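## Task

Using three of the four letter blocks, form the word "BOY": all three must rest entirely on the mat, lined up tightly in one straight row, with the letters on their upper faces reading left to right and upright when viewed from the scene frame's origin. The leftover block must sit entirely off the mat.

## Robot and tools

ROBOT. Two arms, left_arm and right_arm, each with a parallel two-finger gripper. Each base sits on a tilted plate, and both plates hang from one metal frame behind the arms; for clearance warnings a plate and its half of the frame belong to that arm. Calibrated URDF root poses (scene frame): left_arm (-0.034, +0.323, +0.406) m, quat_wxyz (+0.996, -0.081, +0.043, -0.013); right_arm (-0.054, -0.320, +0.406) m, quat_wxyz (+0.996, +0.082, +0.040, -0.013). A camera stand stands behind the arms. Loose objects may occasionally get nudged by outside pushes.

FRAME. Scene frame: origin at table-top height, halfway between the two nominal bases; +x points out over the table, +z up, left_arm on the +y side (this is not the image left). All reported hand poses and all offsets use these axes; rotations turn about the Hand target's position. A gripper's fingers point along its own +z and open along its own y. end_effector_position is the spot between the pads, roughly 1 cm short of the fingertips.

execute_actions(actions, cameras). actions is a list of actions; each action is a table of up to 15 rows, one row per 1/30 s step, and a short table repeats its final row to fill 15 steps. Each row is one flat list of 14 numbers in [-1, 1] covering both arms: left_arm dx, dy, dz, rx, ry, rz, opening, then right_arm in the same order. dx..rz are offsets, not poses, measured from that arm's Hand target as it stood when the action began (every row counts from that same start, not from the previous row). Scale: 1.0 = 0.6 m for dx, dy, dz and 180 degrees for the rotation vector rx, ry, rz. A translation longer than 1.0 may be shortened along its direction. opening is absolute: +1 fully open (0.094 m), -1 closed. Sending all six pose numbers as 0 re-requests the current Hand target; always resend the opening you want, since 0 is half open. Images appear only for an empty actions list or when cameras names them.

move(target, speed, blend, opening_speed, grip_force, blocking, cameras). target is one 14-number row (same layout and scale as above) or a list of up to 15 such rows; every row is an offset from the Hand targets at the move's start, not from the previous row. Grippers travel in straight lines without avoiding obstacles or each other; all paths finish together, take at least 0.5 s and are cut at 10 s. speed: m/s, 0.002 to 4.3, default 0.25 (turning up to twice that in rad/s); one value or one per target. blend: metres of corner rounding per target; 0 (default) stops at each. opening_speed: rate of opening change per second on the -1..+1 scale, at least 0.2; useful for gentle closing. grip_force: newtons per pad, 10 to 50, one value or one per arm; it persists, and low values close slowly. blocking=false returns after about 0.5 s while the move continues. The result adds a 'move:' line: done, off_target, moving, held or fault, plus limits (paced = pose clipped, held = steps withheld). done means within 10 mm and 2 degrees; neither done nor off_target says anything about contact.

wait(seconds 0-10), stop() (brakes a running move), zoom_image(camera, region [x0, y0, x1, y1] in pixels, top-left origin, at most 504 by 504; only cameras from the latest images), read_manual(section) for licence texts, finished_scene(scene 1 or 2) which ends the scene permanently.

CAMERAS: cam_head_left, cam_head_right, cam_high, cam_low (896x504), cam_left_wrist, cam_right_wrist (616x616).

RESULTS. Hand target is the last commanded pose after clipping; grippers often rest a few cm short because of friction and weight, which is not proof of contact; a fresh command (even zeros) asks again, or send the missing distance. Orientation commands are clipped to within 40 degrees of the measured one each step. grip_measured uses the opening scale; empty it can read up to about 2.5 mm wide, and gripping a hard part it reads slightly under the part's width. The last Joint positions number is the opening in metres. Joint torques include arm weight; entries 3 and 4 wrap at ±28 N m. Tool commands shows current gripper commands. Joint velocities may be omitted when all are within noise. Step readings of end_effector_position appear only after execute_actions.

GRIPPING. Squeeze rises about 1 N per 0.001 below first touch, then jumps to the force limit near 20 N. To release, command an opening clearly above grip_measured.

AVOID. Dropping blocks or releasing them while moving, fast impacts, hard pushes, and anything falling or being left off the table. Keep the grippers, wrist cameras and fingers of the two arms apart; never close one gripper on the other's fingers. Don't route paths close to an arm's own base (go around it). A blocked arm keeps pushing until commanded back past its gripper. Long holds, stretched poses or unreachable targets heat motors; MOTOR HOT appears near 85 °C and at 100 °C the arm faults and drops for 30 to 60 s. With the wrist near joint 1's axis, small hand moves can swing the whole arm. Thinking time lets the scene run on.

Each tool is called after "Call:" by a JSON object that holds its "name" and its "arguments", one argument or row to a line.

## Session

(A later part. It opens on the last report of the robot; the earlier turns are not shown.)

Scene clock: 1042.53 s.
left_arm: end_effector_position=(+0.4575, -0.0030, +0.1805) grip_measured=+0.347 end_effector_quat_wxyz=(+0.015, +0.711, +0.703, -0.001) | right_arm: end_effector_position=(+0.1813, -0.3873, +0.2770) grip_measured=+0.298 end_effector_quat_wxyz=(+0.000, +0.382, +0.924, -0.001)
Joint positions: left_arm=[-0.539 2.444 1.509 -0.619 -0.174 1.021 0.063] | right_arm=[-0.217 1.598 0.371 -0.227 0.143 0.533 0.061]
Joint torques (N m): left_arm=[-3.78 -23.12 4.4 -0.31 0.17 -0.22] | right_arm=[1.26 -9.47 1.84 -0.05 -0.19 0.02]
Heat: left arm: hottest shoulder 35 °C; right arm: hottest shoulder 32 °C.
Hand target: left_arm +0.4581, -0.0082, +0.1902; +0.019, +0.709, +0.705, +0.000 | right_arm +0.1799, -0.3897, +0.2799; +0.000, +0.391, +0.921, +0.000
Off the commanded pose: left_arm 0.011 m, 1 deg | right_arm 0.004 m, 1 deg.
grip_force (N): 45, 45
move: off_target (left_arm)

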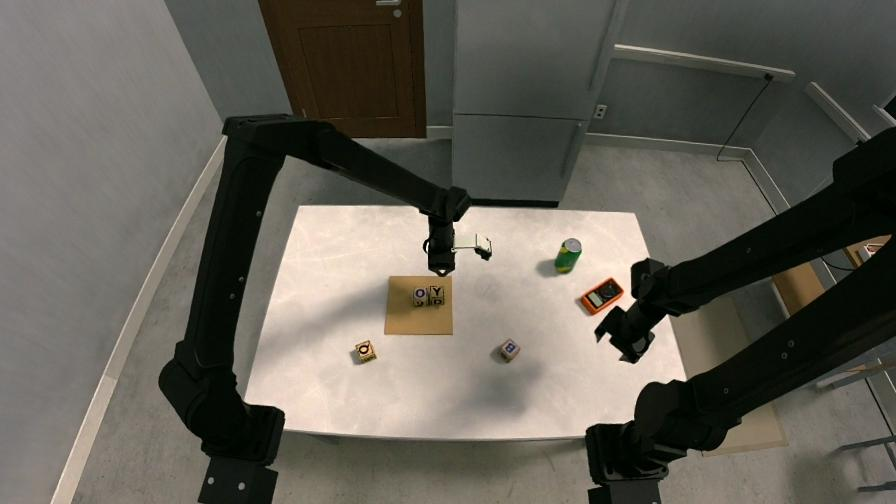

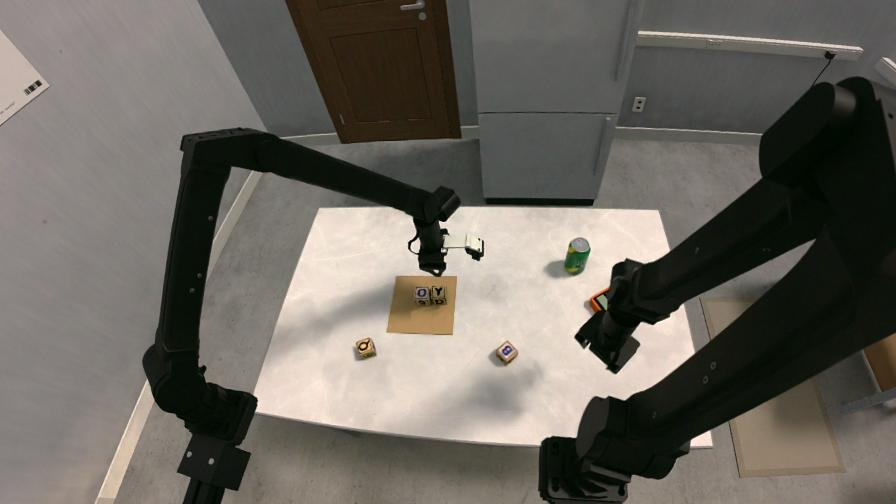

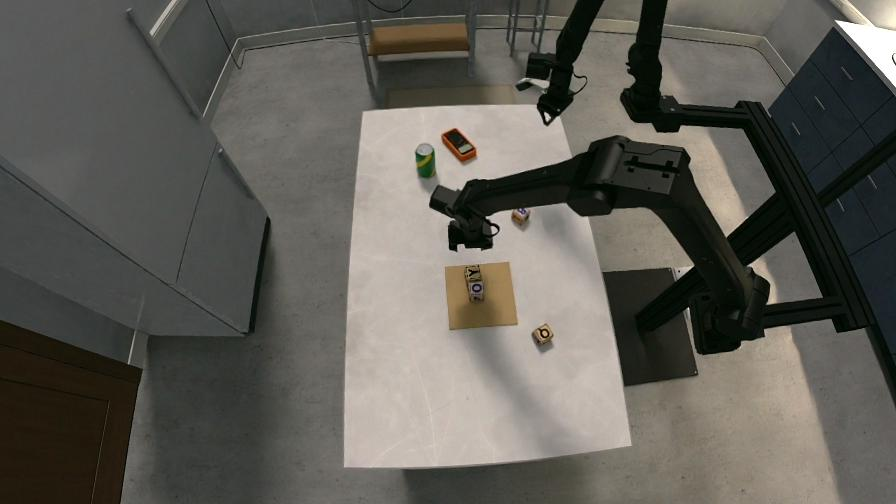

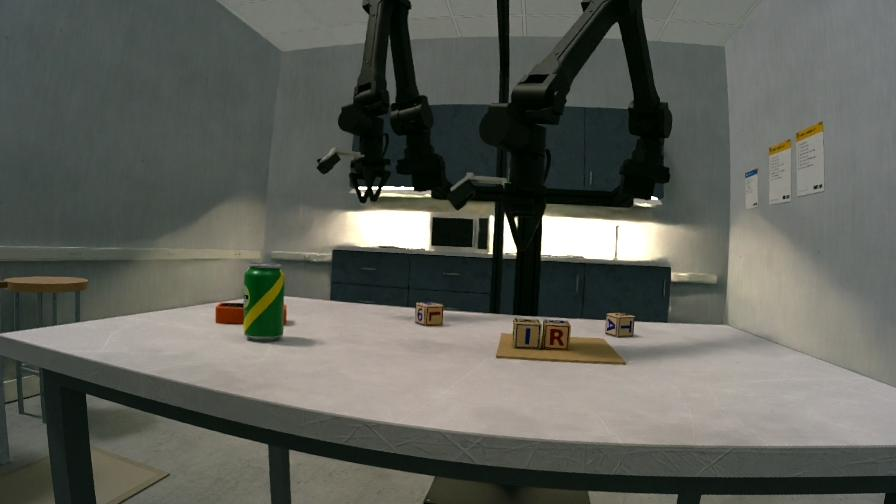

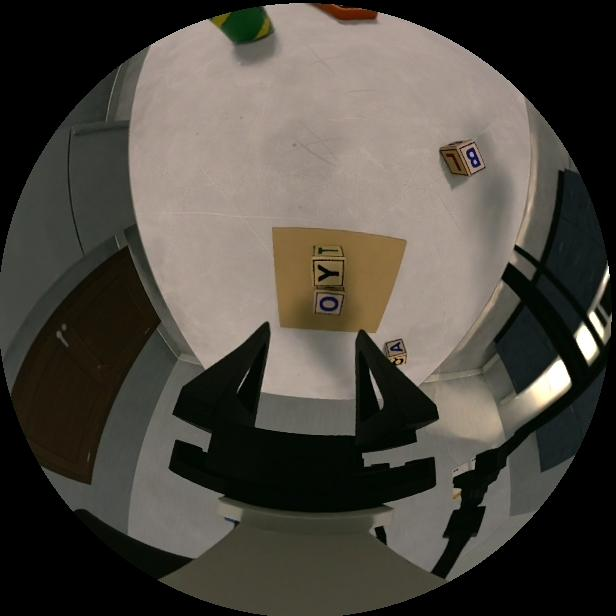

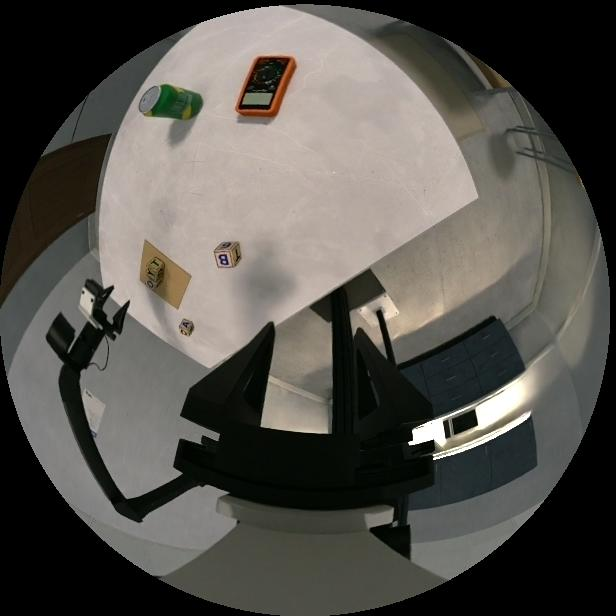

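Call:
{"name": "move", "arguments": {
  "target": [-0.292,-0.325,-0.067,-0.006,0.0142,0.752,0.35,-0.083,-0.133,0.033,0,0,-0.125,0.3],
  "speed": 0.45,
  "cameras": ["all"]
}}

Scene clock: 1100.57 s.
left_arm: end_effector_position=(+0.2783, -0.1905, +0.1477) grip_measured=+0.347 end_effector_quat_wxyz=(-0.003, -0.378, +0.926, +0.007) | right_arm: end_effector_position=(+0.1309, -0.4670, +0.2968) grip_measured=+0.298 end_effector_quat_wxyz=(-0.002, +0.557, +0.830, -0.001)
Joint positions: left_arm=[-0.967 2.642 1.667 -0.697 -0.158 -1.779 0.063] | right_arm=[-0.615 1.429 0.337 -0.319 0.087 0.535 0.061]
Joint torques (N m): left_arm=[-3.25 -22.12 7.17 -0.53 -0.23 -0.23] | right_arm=[0.62 -8 2.97 0.13 -0.2 -0.04]
Motor temperatures (°C): left_arm=[29 37 32 27 28 25 28] | right_arm=[28 31 29 27 28 27 28]
Heat: left arm: hottest shoulder 37 °C; right arm: hottest shoulder 31 °C.
Hand target: left_arm +0.2831, -0.2033, +0.1501; +0.001, -0.384, +0.924, +0.000 | right_arm +0.1300, -0.4694, +0.2997; +0.000, +0.563, +0.827, +0.000
Off the commanded pose: left_arm 0.014 m, 1 deg | right_arm 0.004 m, 1 deg.
grip_force (N): 45, 45
move: off_target (left_arm)

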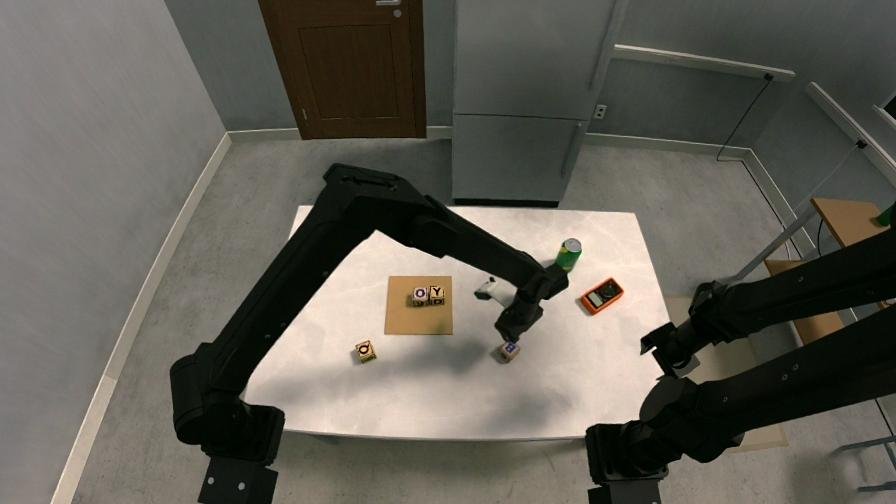

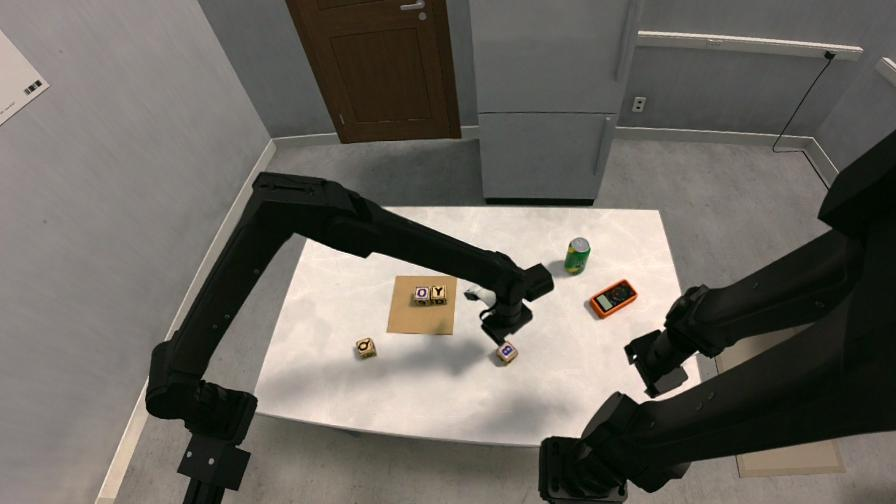

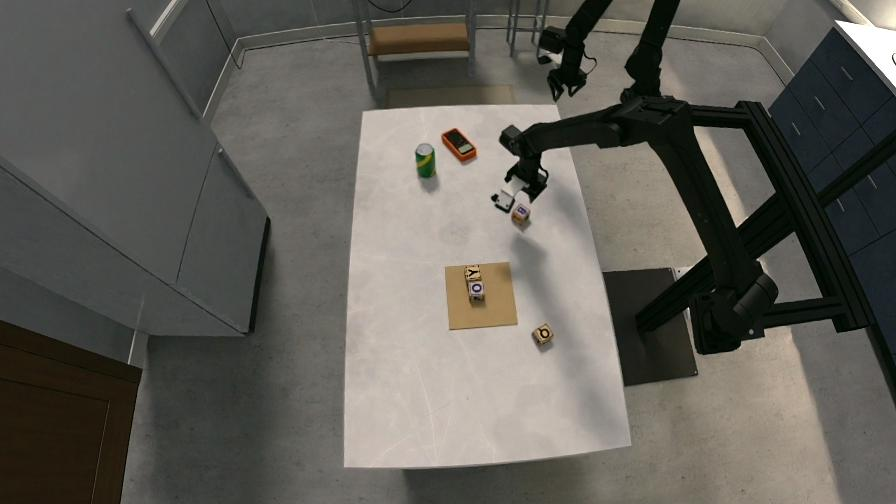

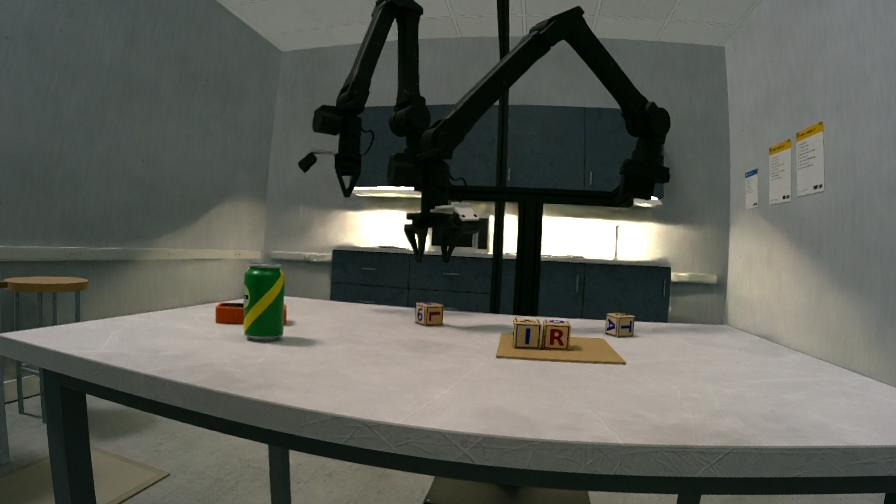

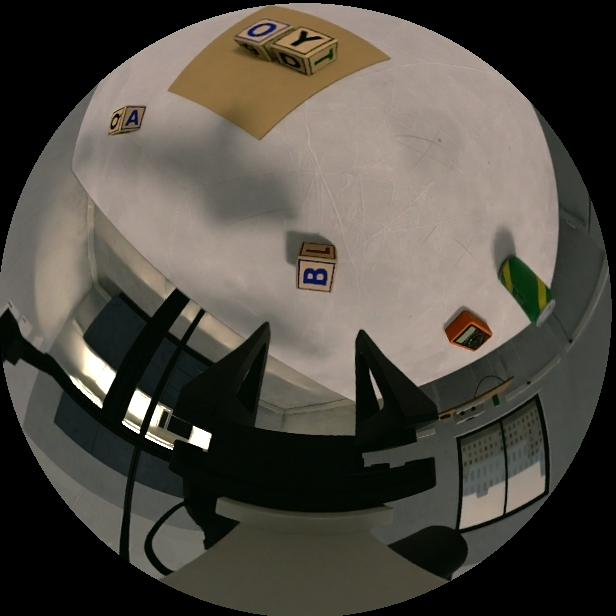

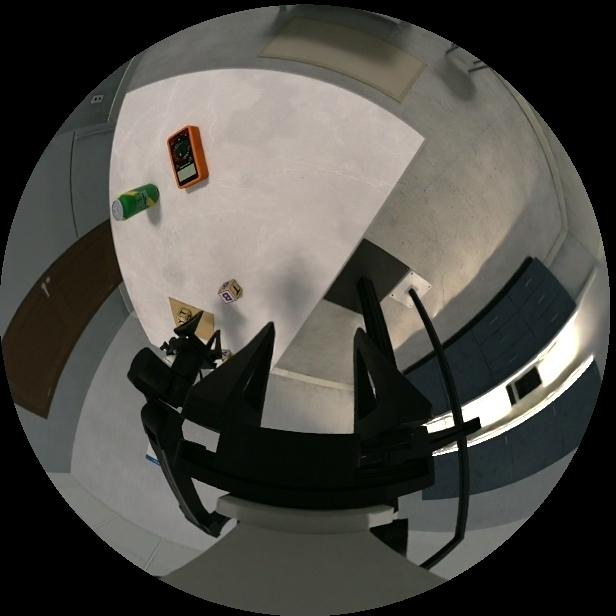

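Call:
{"name": "zoom_image", "arguments": {
  "camera": "cam_left_wrist",
  "region": [250, 210, 390, 350]
}}

Scaled by 3.600 from the camera's 616x616 image, which has a finer 880x880 frame.

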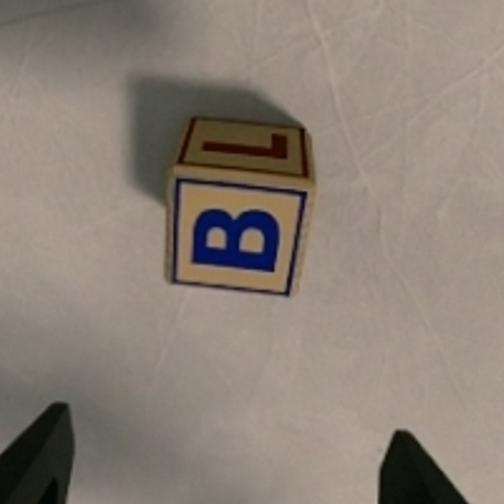

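Call:
{"name": "move", "arguments": {
  "target": [0.0013,0.0042,-0.105,-0.0064,-0.005,-0.011,0.35,0,0,0,0,0,0,0.3],
  "speed": 0.12,
  "cameras": ["cam_left_wrist"]
}}

Call:
{"name": "zoom_image", "arguments": {
  "camera": "cam_left_wrist",
  "region": [230, 220, 410, 400]
}}

Scene clock: 1144.60 s.
left_arm: end_effector_position=(+0.2684, -0.1865, +0.0821) grip_measured=+0.347 end_effector_quat_wxyz=(-0.001, -0.368, +0.930, +0.007) | right_arm: end_effector_position=(+0.1309, -0.4670, +0.2968) grip_measured=+0.298 end_effector_quat_wxyz=(-0.002, +0.557, +0.830, -0.001)
Joint positions: left_arm=[-0.96 2.771 1.712 -0.612 -0.162 -1.75 0.063] | right_arm=[-0.615 1.429 0.337 -0.319 0.087 0.535 0.061]
Joint torques (N m): left_arm=[-2.26 -23.12 6.34 0.47 -0.22 0.04] | right_arm=[1.03 -8.23 2.97 0.08 -0.21 -0.05]
Heat: left arm: hottest shoulder 35 °C; right arm: hottest shoulder 31 °C.
Hand target: left_arm +0.2838, -0.2008, +0.0871; +0.004, -0.367, +0.930, -0.013 | right_arm +0.1300, -0.4694, +0.2997; +0.000, +0.563, +0.827, +0.000
Off the commanded pose: left_arm 0.022 m, 2 deg | right_arm 0.004 m, 1 deg.
grip_force (N): 45, 45
move: off_target (left_arm)
Images, in order (width x height): cam_left_wrist 616x616.

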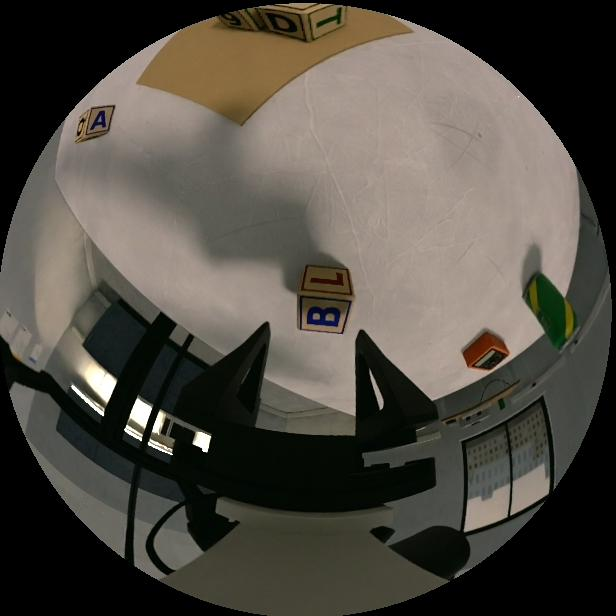

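Scaled by 2.800 from the camera's 616x616 image, which has a finer 880x880 frame.

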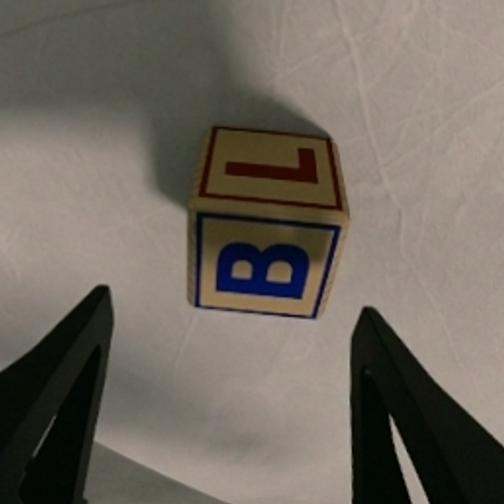

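Call:
{"name": "move", "arguments": {
  "target": [
    [0.015,-0.001,-0.04,-0.0073,-0.0041,-0.005,0.4,0,0,0,0,0,0,0.3],
    [0.017,-0.0012,-0.0885,-0.0073,-0.0041,-0.005,0.4,0,0,0,0,0,0,0.3]
  ],
  "speed": [0.08,0.06],
  "blend": [0.01,0],
  "cameras": ["cam_left_wrist","cam_low"]
}}

Call:
{"name": "zoom_image", "arguments": {
  "camera": "cam_left_wrist",
  "region": [210, 250, 430, 470]
}}

Scene clock: 1172.73 s.
left_arm: end_effector_position=(+0.2805, -0.1902, +0.0335) grip_measured=+0.397 end_effector_quat_wxyz=(+0.001, -0.361, +0.933, -0.010) | right_arm: end_effector_position=(+0.1309, -0.4670, +0.2968) grip_measured=+0.298 end_effector_quat_wxyz=(-0.002, +0.557, +0.830, -0.001)
Joint positions: left_arm=[-0.932 2.881 1.797 -0.549 -0.162 -1.701 0.066] | right_arm=[-0.615 1.429 0.337 -0.319 0.087 0.535 0.061]
Joint torques (N m): left_arm=[-2.2 -22.77 6.24 0.58 -0.15 0.08] | right_arm=[0.62 -7.94 2.91 0.17 -0.2 -0.02]
Heat: left arm: hottest shoulder 37 °C; right arm: hottest shoulder 31 °C.
Hand target: left_arm +0.2940, -0.2015, +0.0340; +0.006, -0.360, +0.933, -0.026 | right_arm +0.1300, -0.4694, +0.2997; +0.000, +0.563, +0.827, +0.000
Off the commanded pose: left_arm 0.018 m, 2 deg | right_arm 0.004 m, 1 deg.
grip_force (N): 45, 45
move: off_target (left_arm)
Images, in order (width x height): cam_low 896x504, cam_left_wrist 616x616.

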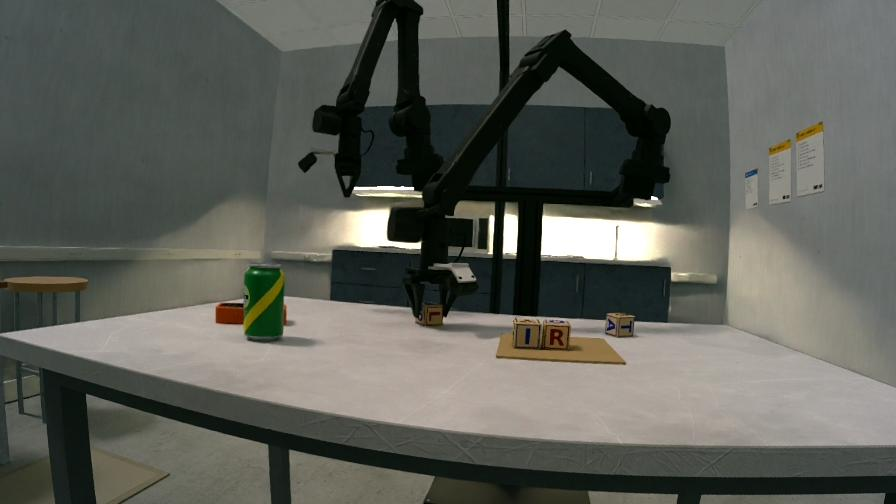

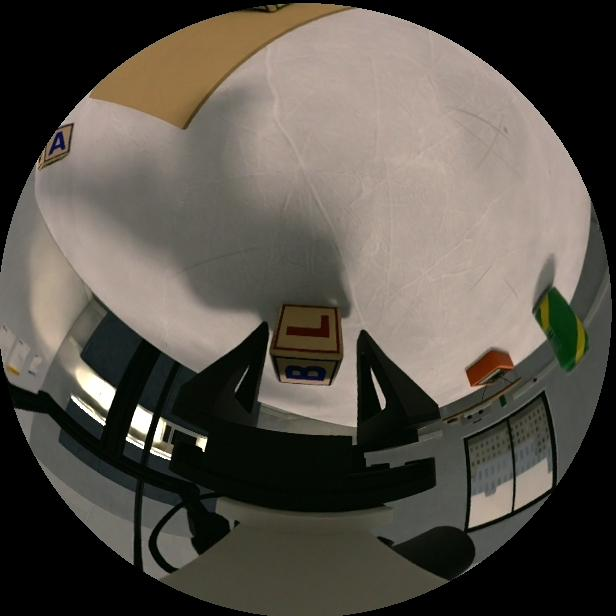

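Scaled by 2.291 from the camera's 616x616 image, which has a finer 880x880 frame.

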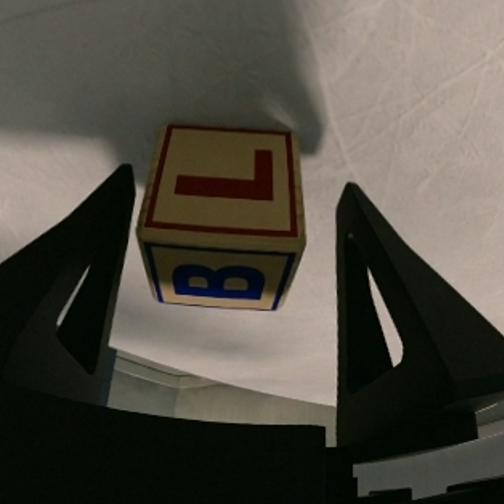

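Call:
{"name": "zoom_image", "arguments": {
  "camera": "cam_low",
  "region": [370, 230, 510, 340]
}}

Call:
{"name": "wait", "arguments": {
  "seconds": 0,
  "cameras": ["cam_head_left","cam_head_right","cam_high"]
}}

Call:
{"name": "zoom_image", "arguments": {
  "camera": "cam_head_right",
  "region": [460, 290, 580, 390]
}}

Call:
{"name": "zoom_image", "arguments": {
  "camera": "cam_high",
  "region": [470, 150, 570, 250]
}}

Scaled by 3.600 from the camera's 896x504 image, which has a finer 1280x720 frame.

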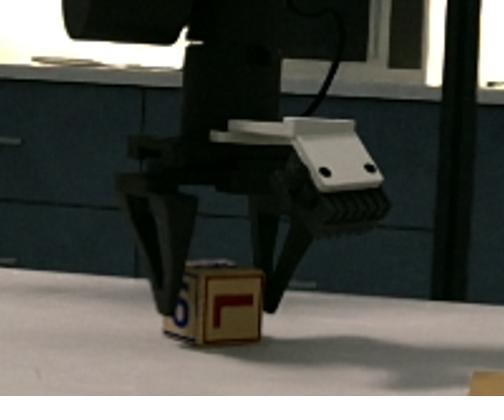

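Scene clock: 1223.43 s.
left_arm: end_effector_position=(+0.2805, -0.1902, +0.0335) grip_measured=+0.397 end_effector_quat_wxyz=(+0.001, -0.361, +0.933, -0.010) | right_arm: end_effector_position=(+0.1309, -0.4670, +0.2968) grip_measured=+0.298 end_effector_quat_wxyz=(-0.002, +0.557, +0.830, -0.001)
Joint positions: left_arm=[-0.932 2.881 1.797 -0.549 -0.162 -1.701 0.066] | right_arm=[-0.615 1.429 0.337 -0.319 0.087 0.535 0.061]
Joint torques (N m): left_arm=[-2.2 -22.65 6.23 0.59 -0.15 0.09] | right_arm=[0.85 -8.12 2.95 0.12 -0.19 -0.05]
Heat: left arm: hottest shoulder 34 °C; right arm: hottest shoulder 31 °C.
Hand target: left_arm +0.2940, -0.2015, +0.0340; +0.006, -0.360, +0.933, -0.026 | right_arm +0.1300, -0.4694, +0.2997; +0.000, +0.563, +0.827, +0.000
Tool commands: left_gripper/opening=+0.4 right_gripper/opening=+0.3
Off the commanded pose: left_arm 0.018 m, 2 deg | right_arm 0.004 m, 1 deg.
grip_force (N): 45, 45
Images, in order (width x height): cam_head_left 896x504, cam_head_right 896x504, cam_high 896x504.

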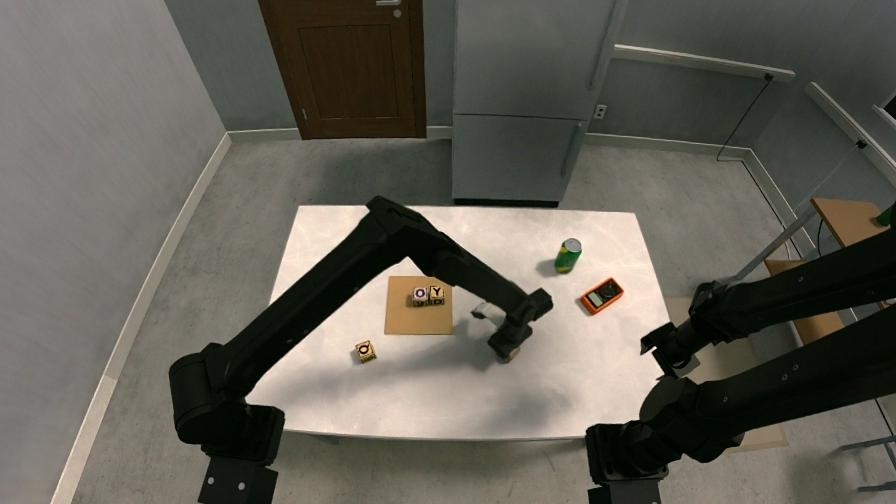

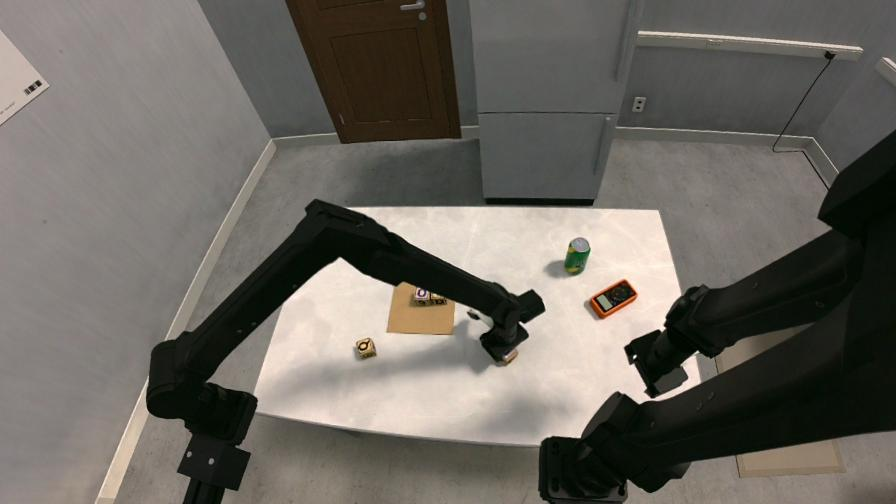

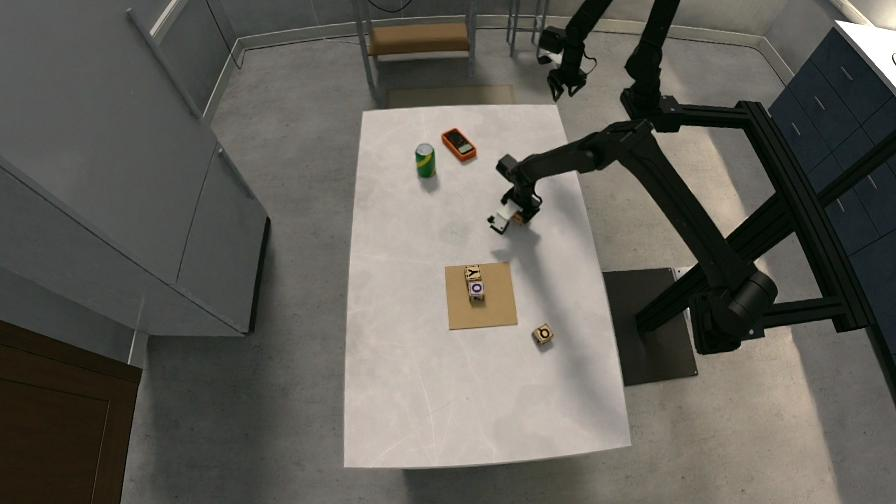

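Scaled by 4.200 from the camera's 896x504 image, which has a finer 1280x720 frame.

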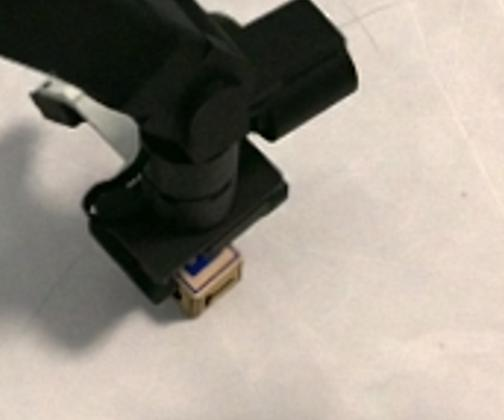

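Scaled by 5.040 from the camera's 896x504 image, which has a finer 1280x720 frame.

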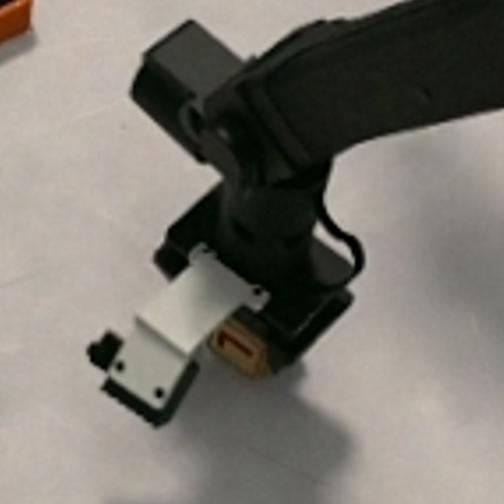

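Call:
{"name": "move", "arguments": {
  "target": [-0.0192,-0.0088,-0.002,0.005,0.0025,0,0.4,0,0,0,0,0,0,0.3],
  "speed": 0.05,
  "cameras": ["cam_left_wrist","cam_low"]
}}

Call:
{"name": "zoom_image", "arguments": {
  "camera": "cam_left_wrist",
  "region": [210, 250, 430, 470]
}}

Call:
{"name": "zoom_image", "arguments": {
  "camera": "cam_low",
  "region": [390, 260, 480, 340]
}}

Scene clock: 1317.80 s.
left_arm: end_effector_position=(+0.2815, -0.1935, +0.0312) grip_measured=+0.397 end_effector_quat_wxyz=(+0.002, -0.360, +0.933, -0.011) | right_arm: end_effector_position=(+0.1309, -0.4670, +0.2968) grip_measured=+0.298 end_effector_quat_wxyz=(-0.002, +0.557, +0.830, -0.001)
Joint positions: left_arm=[-0.934 2.891 1.813 -0.553 -0.162 -1.701 0.066] | right_arm=[-0.615 1.429 0.337 -0.319 0.087 0.535 0.061]
Joint torques (N m): left_arm=[-3.9 -22.65 6.34 -0.32 -0.19 -0.15] | right_arm=[0.85 -8.06 2.96 0.13 -0.21 -0.06]
Heat: left arm: hottest shoulder 34 °C; right arm: hottest shoulder 31 °C.
Hand target: left_arm +0.2824, -0.2066, +0.0327; +0.005, -0.360, +0.933, -0.017 | right_arm +0.1300, -0.4694, +0.2997; +0.000, +0.563, +0.827, +0.000
Off the commanded pose: left_arm 0.013 m, 1 deg | right_arm 0.004 m, 1 deg.
grip_force (N): 45, 45
move: off_target (left_arm)
Images, in order (width x height): cam_low 896x504, cam_left_wrist 616x616.

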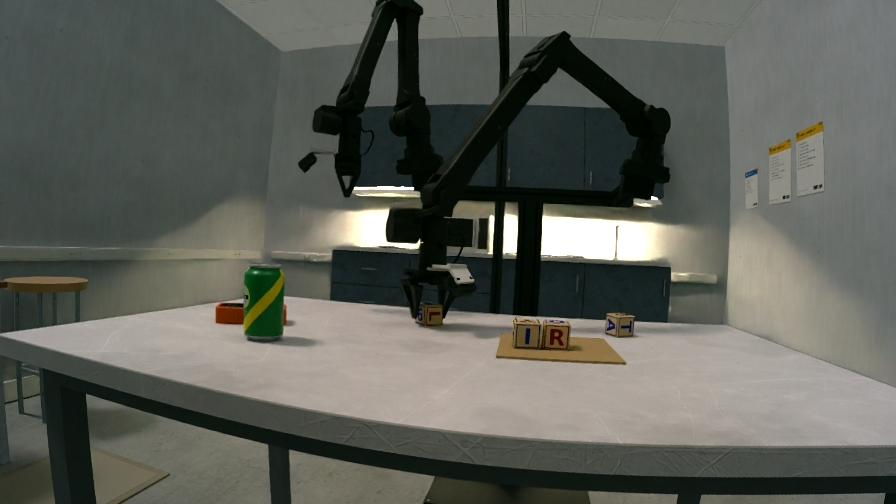

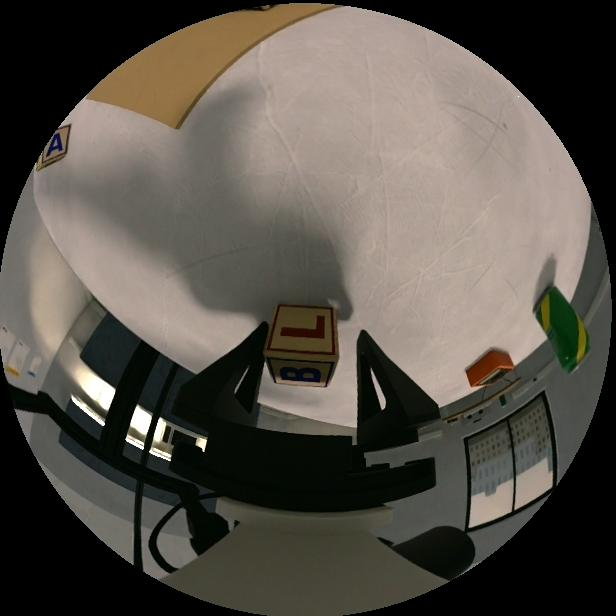

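Scaled by 2.291 from the camera's 616x616 image, which has a finer 880x880 frame.

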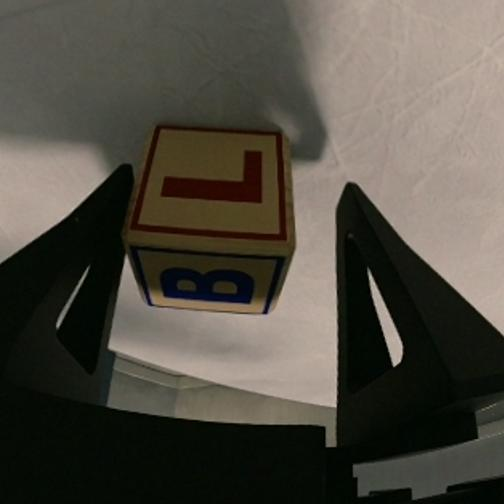

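Scaled by 5.600 from the camera's 896x504 image, which has a finer 1280x720 frame.

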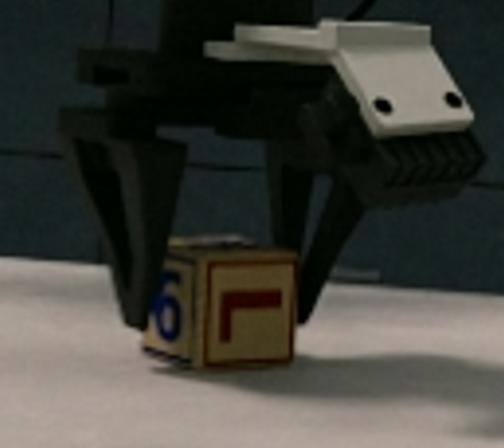

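Call:
{"name": "move", "arguments": {
  "target": [
    [-0.011,0.0123,0.083,0,0,0,0.5,0,0,0,0,0,0,0.3],
    [0.0005,-0.0032,0.07,0,0,0,0.5,0,0,0,0,0,0,0.3],
    [0.0005,-0.0032,0,0,0,0,0.5,0,0,0,0,0,0,0.3]
  ],
  "speed": [0.08,0.06,0.06],
  "blend": [0.005,0.005,0],
  "cameras": ["cam_left_wrist","cam_low"]
}}

Call:
{"name": "zoom_image", "arguments": {
  "camera": "cam_left_wrist",
  "region": [210, 250, 430, 470]
}}

Call:
{"name": "zoom_image", "arguments": {
  "camera": "cam_low",
  "region": [390, 260, 480, 340]
}}

Scene clock: 1359.17 s.
left_arm: end_effector_position=(+0.2849, -0.2070, +0.0585) grip_measured=+0.497 end_effector_quat_wxyz=(+0.004, -0.358, +0.934, -0.017) | right_arm: end_effector_position=(+0.1309, -0.4670, +0.2968) grip_measured=+0.298 end_effector_quat_wxyz=(-0.002, +0.557, +0.830, -0.001)
Joint positions: left_arm=[-0.95 2.846 1.809 -0.583 -0.162 -1.709 0.07] | right_arm=[-0.615 1.429 0.337 -0.319 0.087 0.535 0.061]
Joint torques (N m): left_arm=[-2.67 -19.14 7.05 0.84 -0.17 -0.08] | right_arm=[0.91 -7.77 2.86 0.09 -0.21 -0.07]
Heat: left arm: hottest shoulder 35 °C; right arm: hottest shoulder 31 °C.
Hand target: left_arm +0.2827, -0.2086, +0.0328; +0.005, -0.360, +0.933, -0.017 | right_arm +0.1300, -0.4694, +0.2997; +0.000, +0.563, +0.827, +0.000
Off the commanded pose: left_arm 0.026 m, 0 deg | right_arm 0.004 m, 1 deg.
grip_force (N): 45, 45
move: off_target (left_arm)
Images, in order (width x height): cam_low 896x504, cam_left_wrist 616x616.

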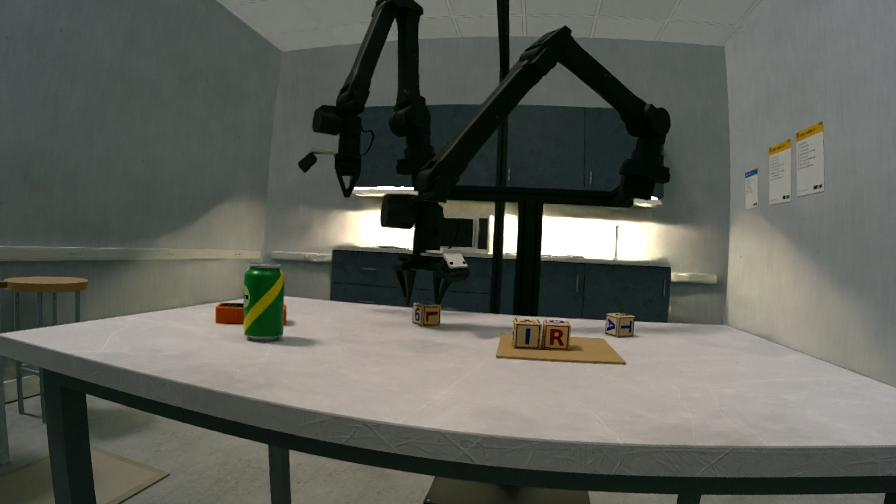

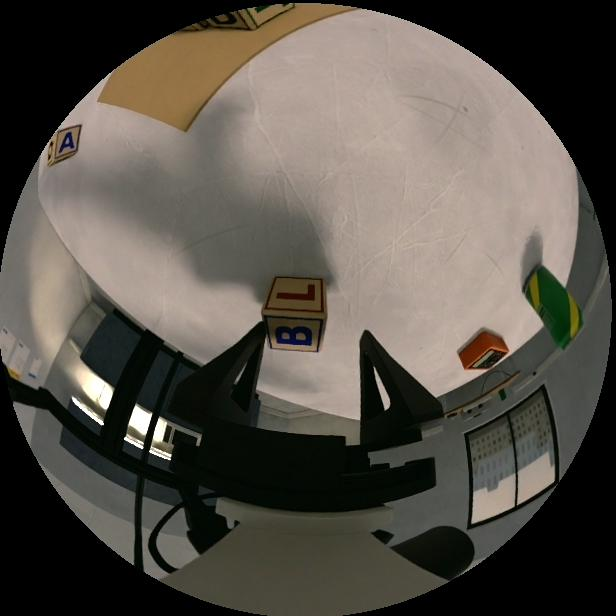

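Scaled by 2.291 from the camera's 616x616 image, which has a finer 880x880 frame.

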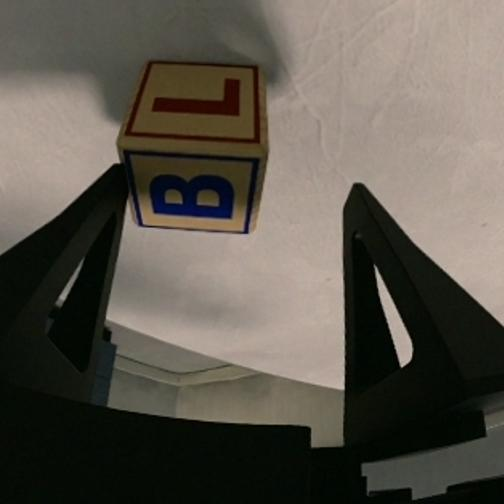

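Scaled by 5.600 from the camera's 896x504 image, which has a finer 1280x720 frame.

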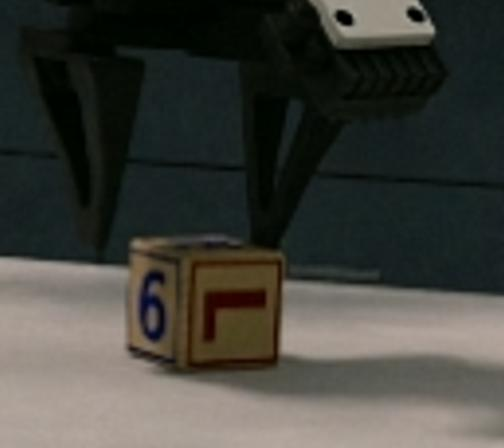

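Call:
{"name": "move", "arguments": {
  "target": [-0.005,0.005,0.12,0,0,0,0.5,0,0,0,0,0,0,0.3],
  "speed": 0.12,
  "cameras": ["cam_left_wrist"]
}}

Call:
{"name": "zoom_image", "arguments": {
  "camera": "cam_left_wrist",
  "region": [210, 200, 430, 420]
}}

Scene clock: 1400.10 s.
left_arm: end_effector_position=(+0.2782, -0.1962, +0.0883) grip_measured=+0.497 end_effector_quat_wxyz=(+0.003, -0.357, +0.934, -0.009) | right_arm: end_effector_position=(+0.1309, -0.4670, +0.2968) grip_measured=+0.298 end_effector_quat_wxyz=(-0.002, +0.557, +0.830, -0.001)
Joint positions: left_arm=[-0.957 2.765 1.725 -0.598 -0.162 -1.718 0.07] | right_arm=[-0.615 1.429 0.337 -0.319 0.087 0.535 0.061]
Joint torques (N m): left_arm=[-3.66 -25.7 4.07 -0.42 -0.12 -0.19] | right_arm=[0.67 -7.94 2.88 0.03 -0.2 -0.05]
Heat: left arm: hottest shoulder 36 °C; right arm: hottest shoulder 31 °C.
Hand target: left_arm +0.2797, -0.2055, +0.1048; +0.005, -0.360, +0.933, -0.017 | right_arm +0.1300, -0.4694, +0.2997; +0.000, +0.563, +0.827, +0.000
Off the commanded pose: left_arm 0.019 m, 1 deg | right_arm 0.004 m, 1 deg.
grip_force (N): 45, 45
move: off_target (left_arm)
Images, in order (width x height): cam_left_wrist 616x616.

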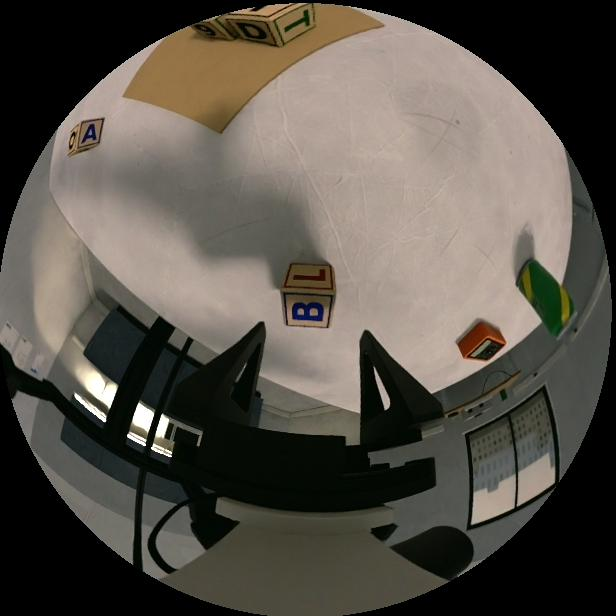

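Scaled by 2.291 from the camera's 616x616 image, which has a finer 880x880 frame.

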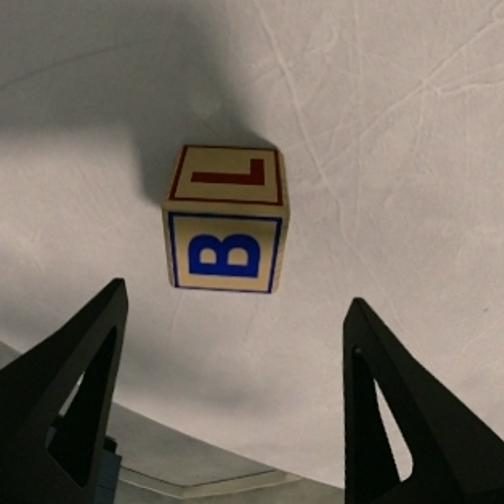

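Call:
{"name": "move", "arguments": {
  "target": [-0.0017,-0.0042,-0.0647,0,0,0,0.5,0,0,0,0,0,0,0.3],
  "speed": 0.08,
  "cameras": ["cam_left_wrist"]
}}

Call:
{"name": "zoom_image", "arguments": {
  "camera": "cam_left_wrist",
  "region": [210, 240, 430, 460]
}}

Scene clock: 1430.63 s.
left_arm: end_effector_position=(+0.2687, -0.1901, +0.0604) grip_measured=+0.497 end_effector_quat_wxyz=(+0.000, -0.355, +0.935, +0.003) | right_arm: end_effector_position=(+0.1309, -0.4670, +0.2968) grip_measured=+0.298 end_effector_quat_wxyz=(-0.002, +0.557, +0.830, -0.001)
Joint positions: left_arm=[-0.957 2.823 1.752 -0.593 -0.162 -1.718 0.07] | right_arm=[-0.615 1.429 0.337 -0.319 0.087 0.535 0.061]
Joint torques (N m): left_arm=[-3.08 -23.12 6.3 0.5 -0.13 -0.14] | right_arm=[0.67 -8.12 2.97 0.06 -0.21 -0.07]
Heat: left arm: hottest shoulder 35 °C; right arm: hottest shoulder 31 °C.
Hand target: left_arm +0.2788, -0.2082, +0.0660; +0.005, -0.360, +0.933, -0.017 | right_arm +0.1300, -0.4694, +0.2997; +0.000, +0.563, +0.827, +0.000
Off the commanded pose: left_arm 0.021 m, 2 deg | right_arm 0.004 m, 1 deg.
grip_force (N): 45, 45
move: off_target (left_arm)
Images, in order (width x height): cam_left_wrist 616x616.

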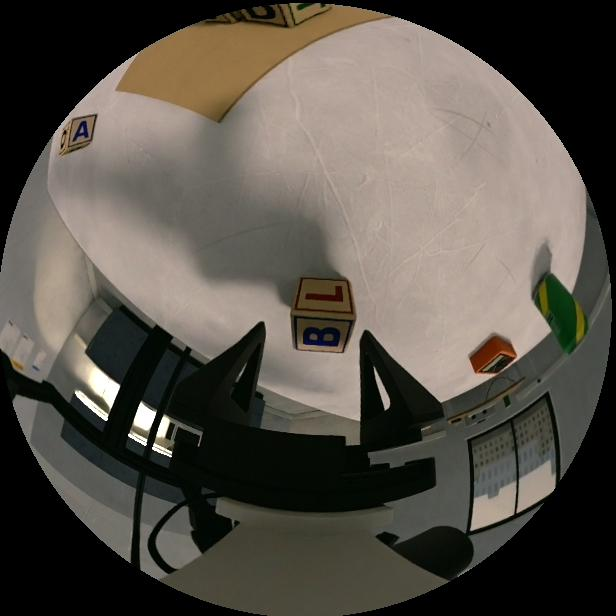

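Scaled by 2.291 from the camera's 616x616 image, which has a finer 880x880 frame.

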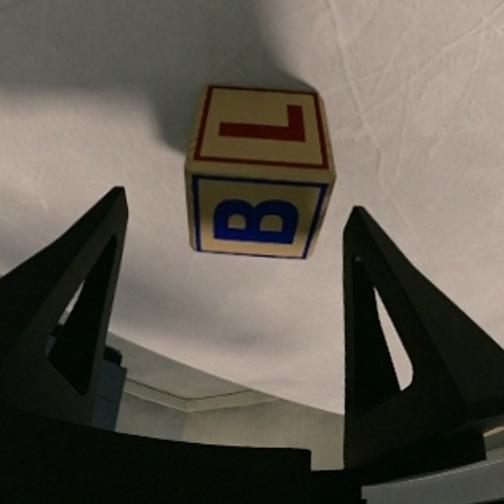

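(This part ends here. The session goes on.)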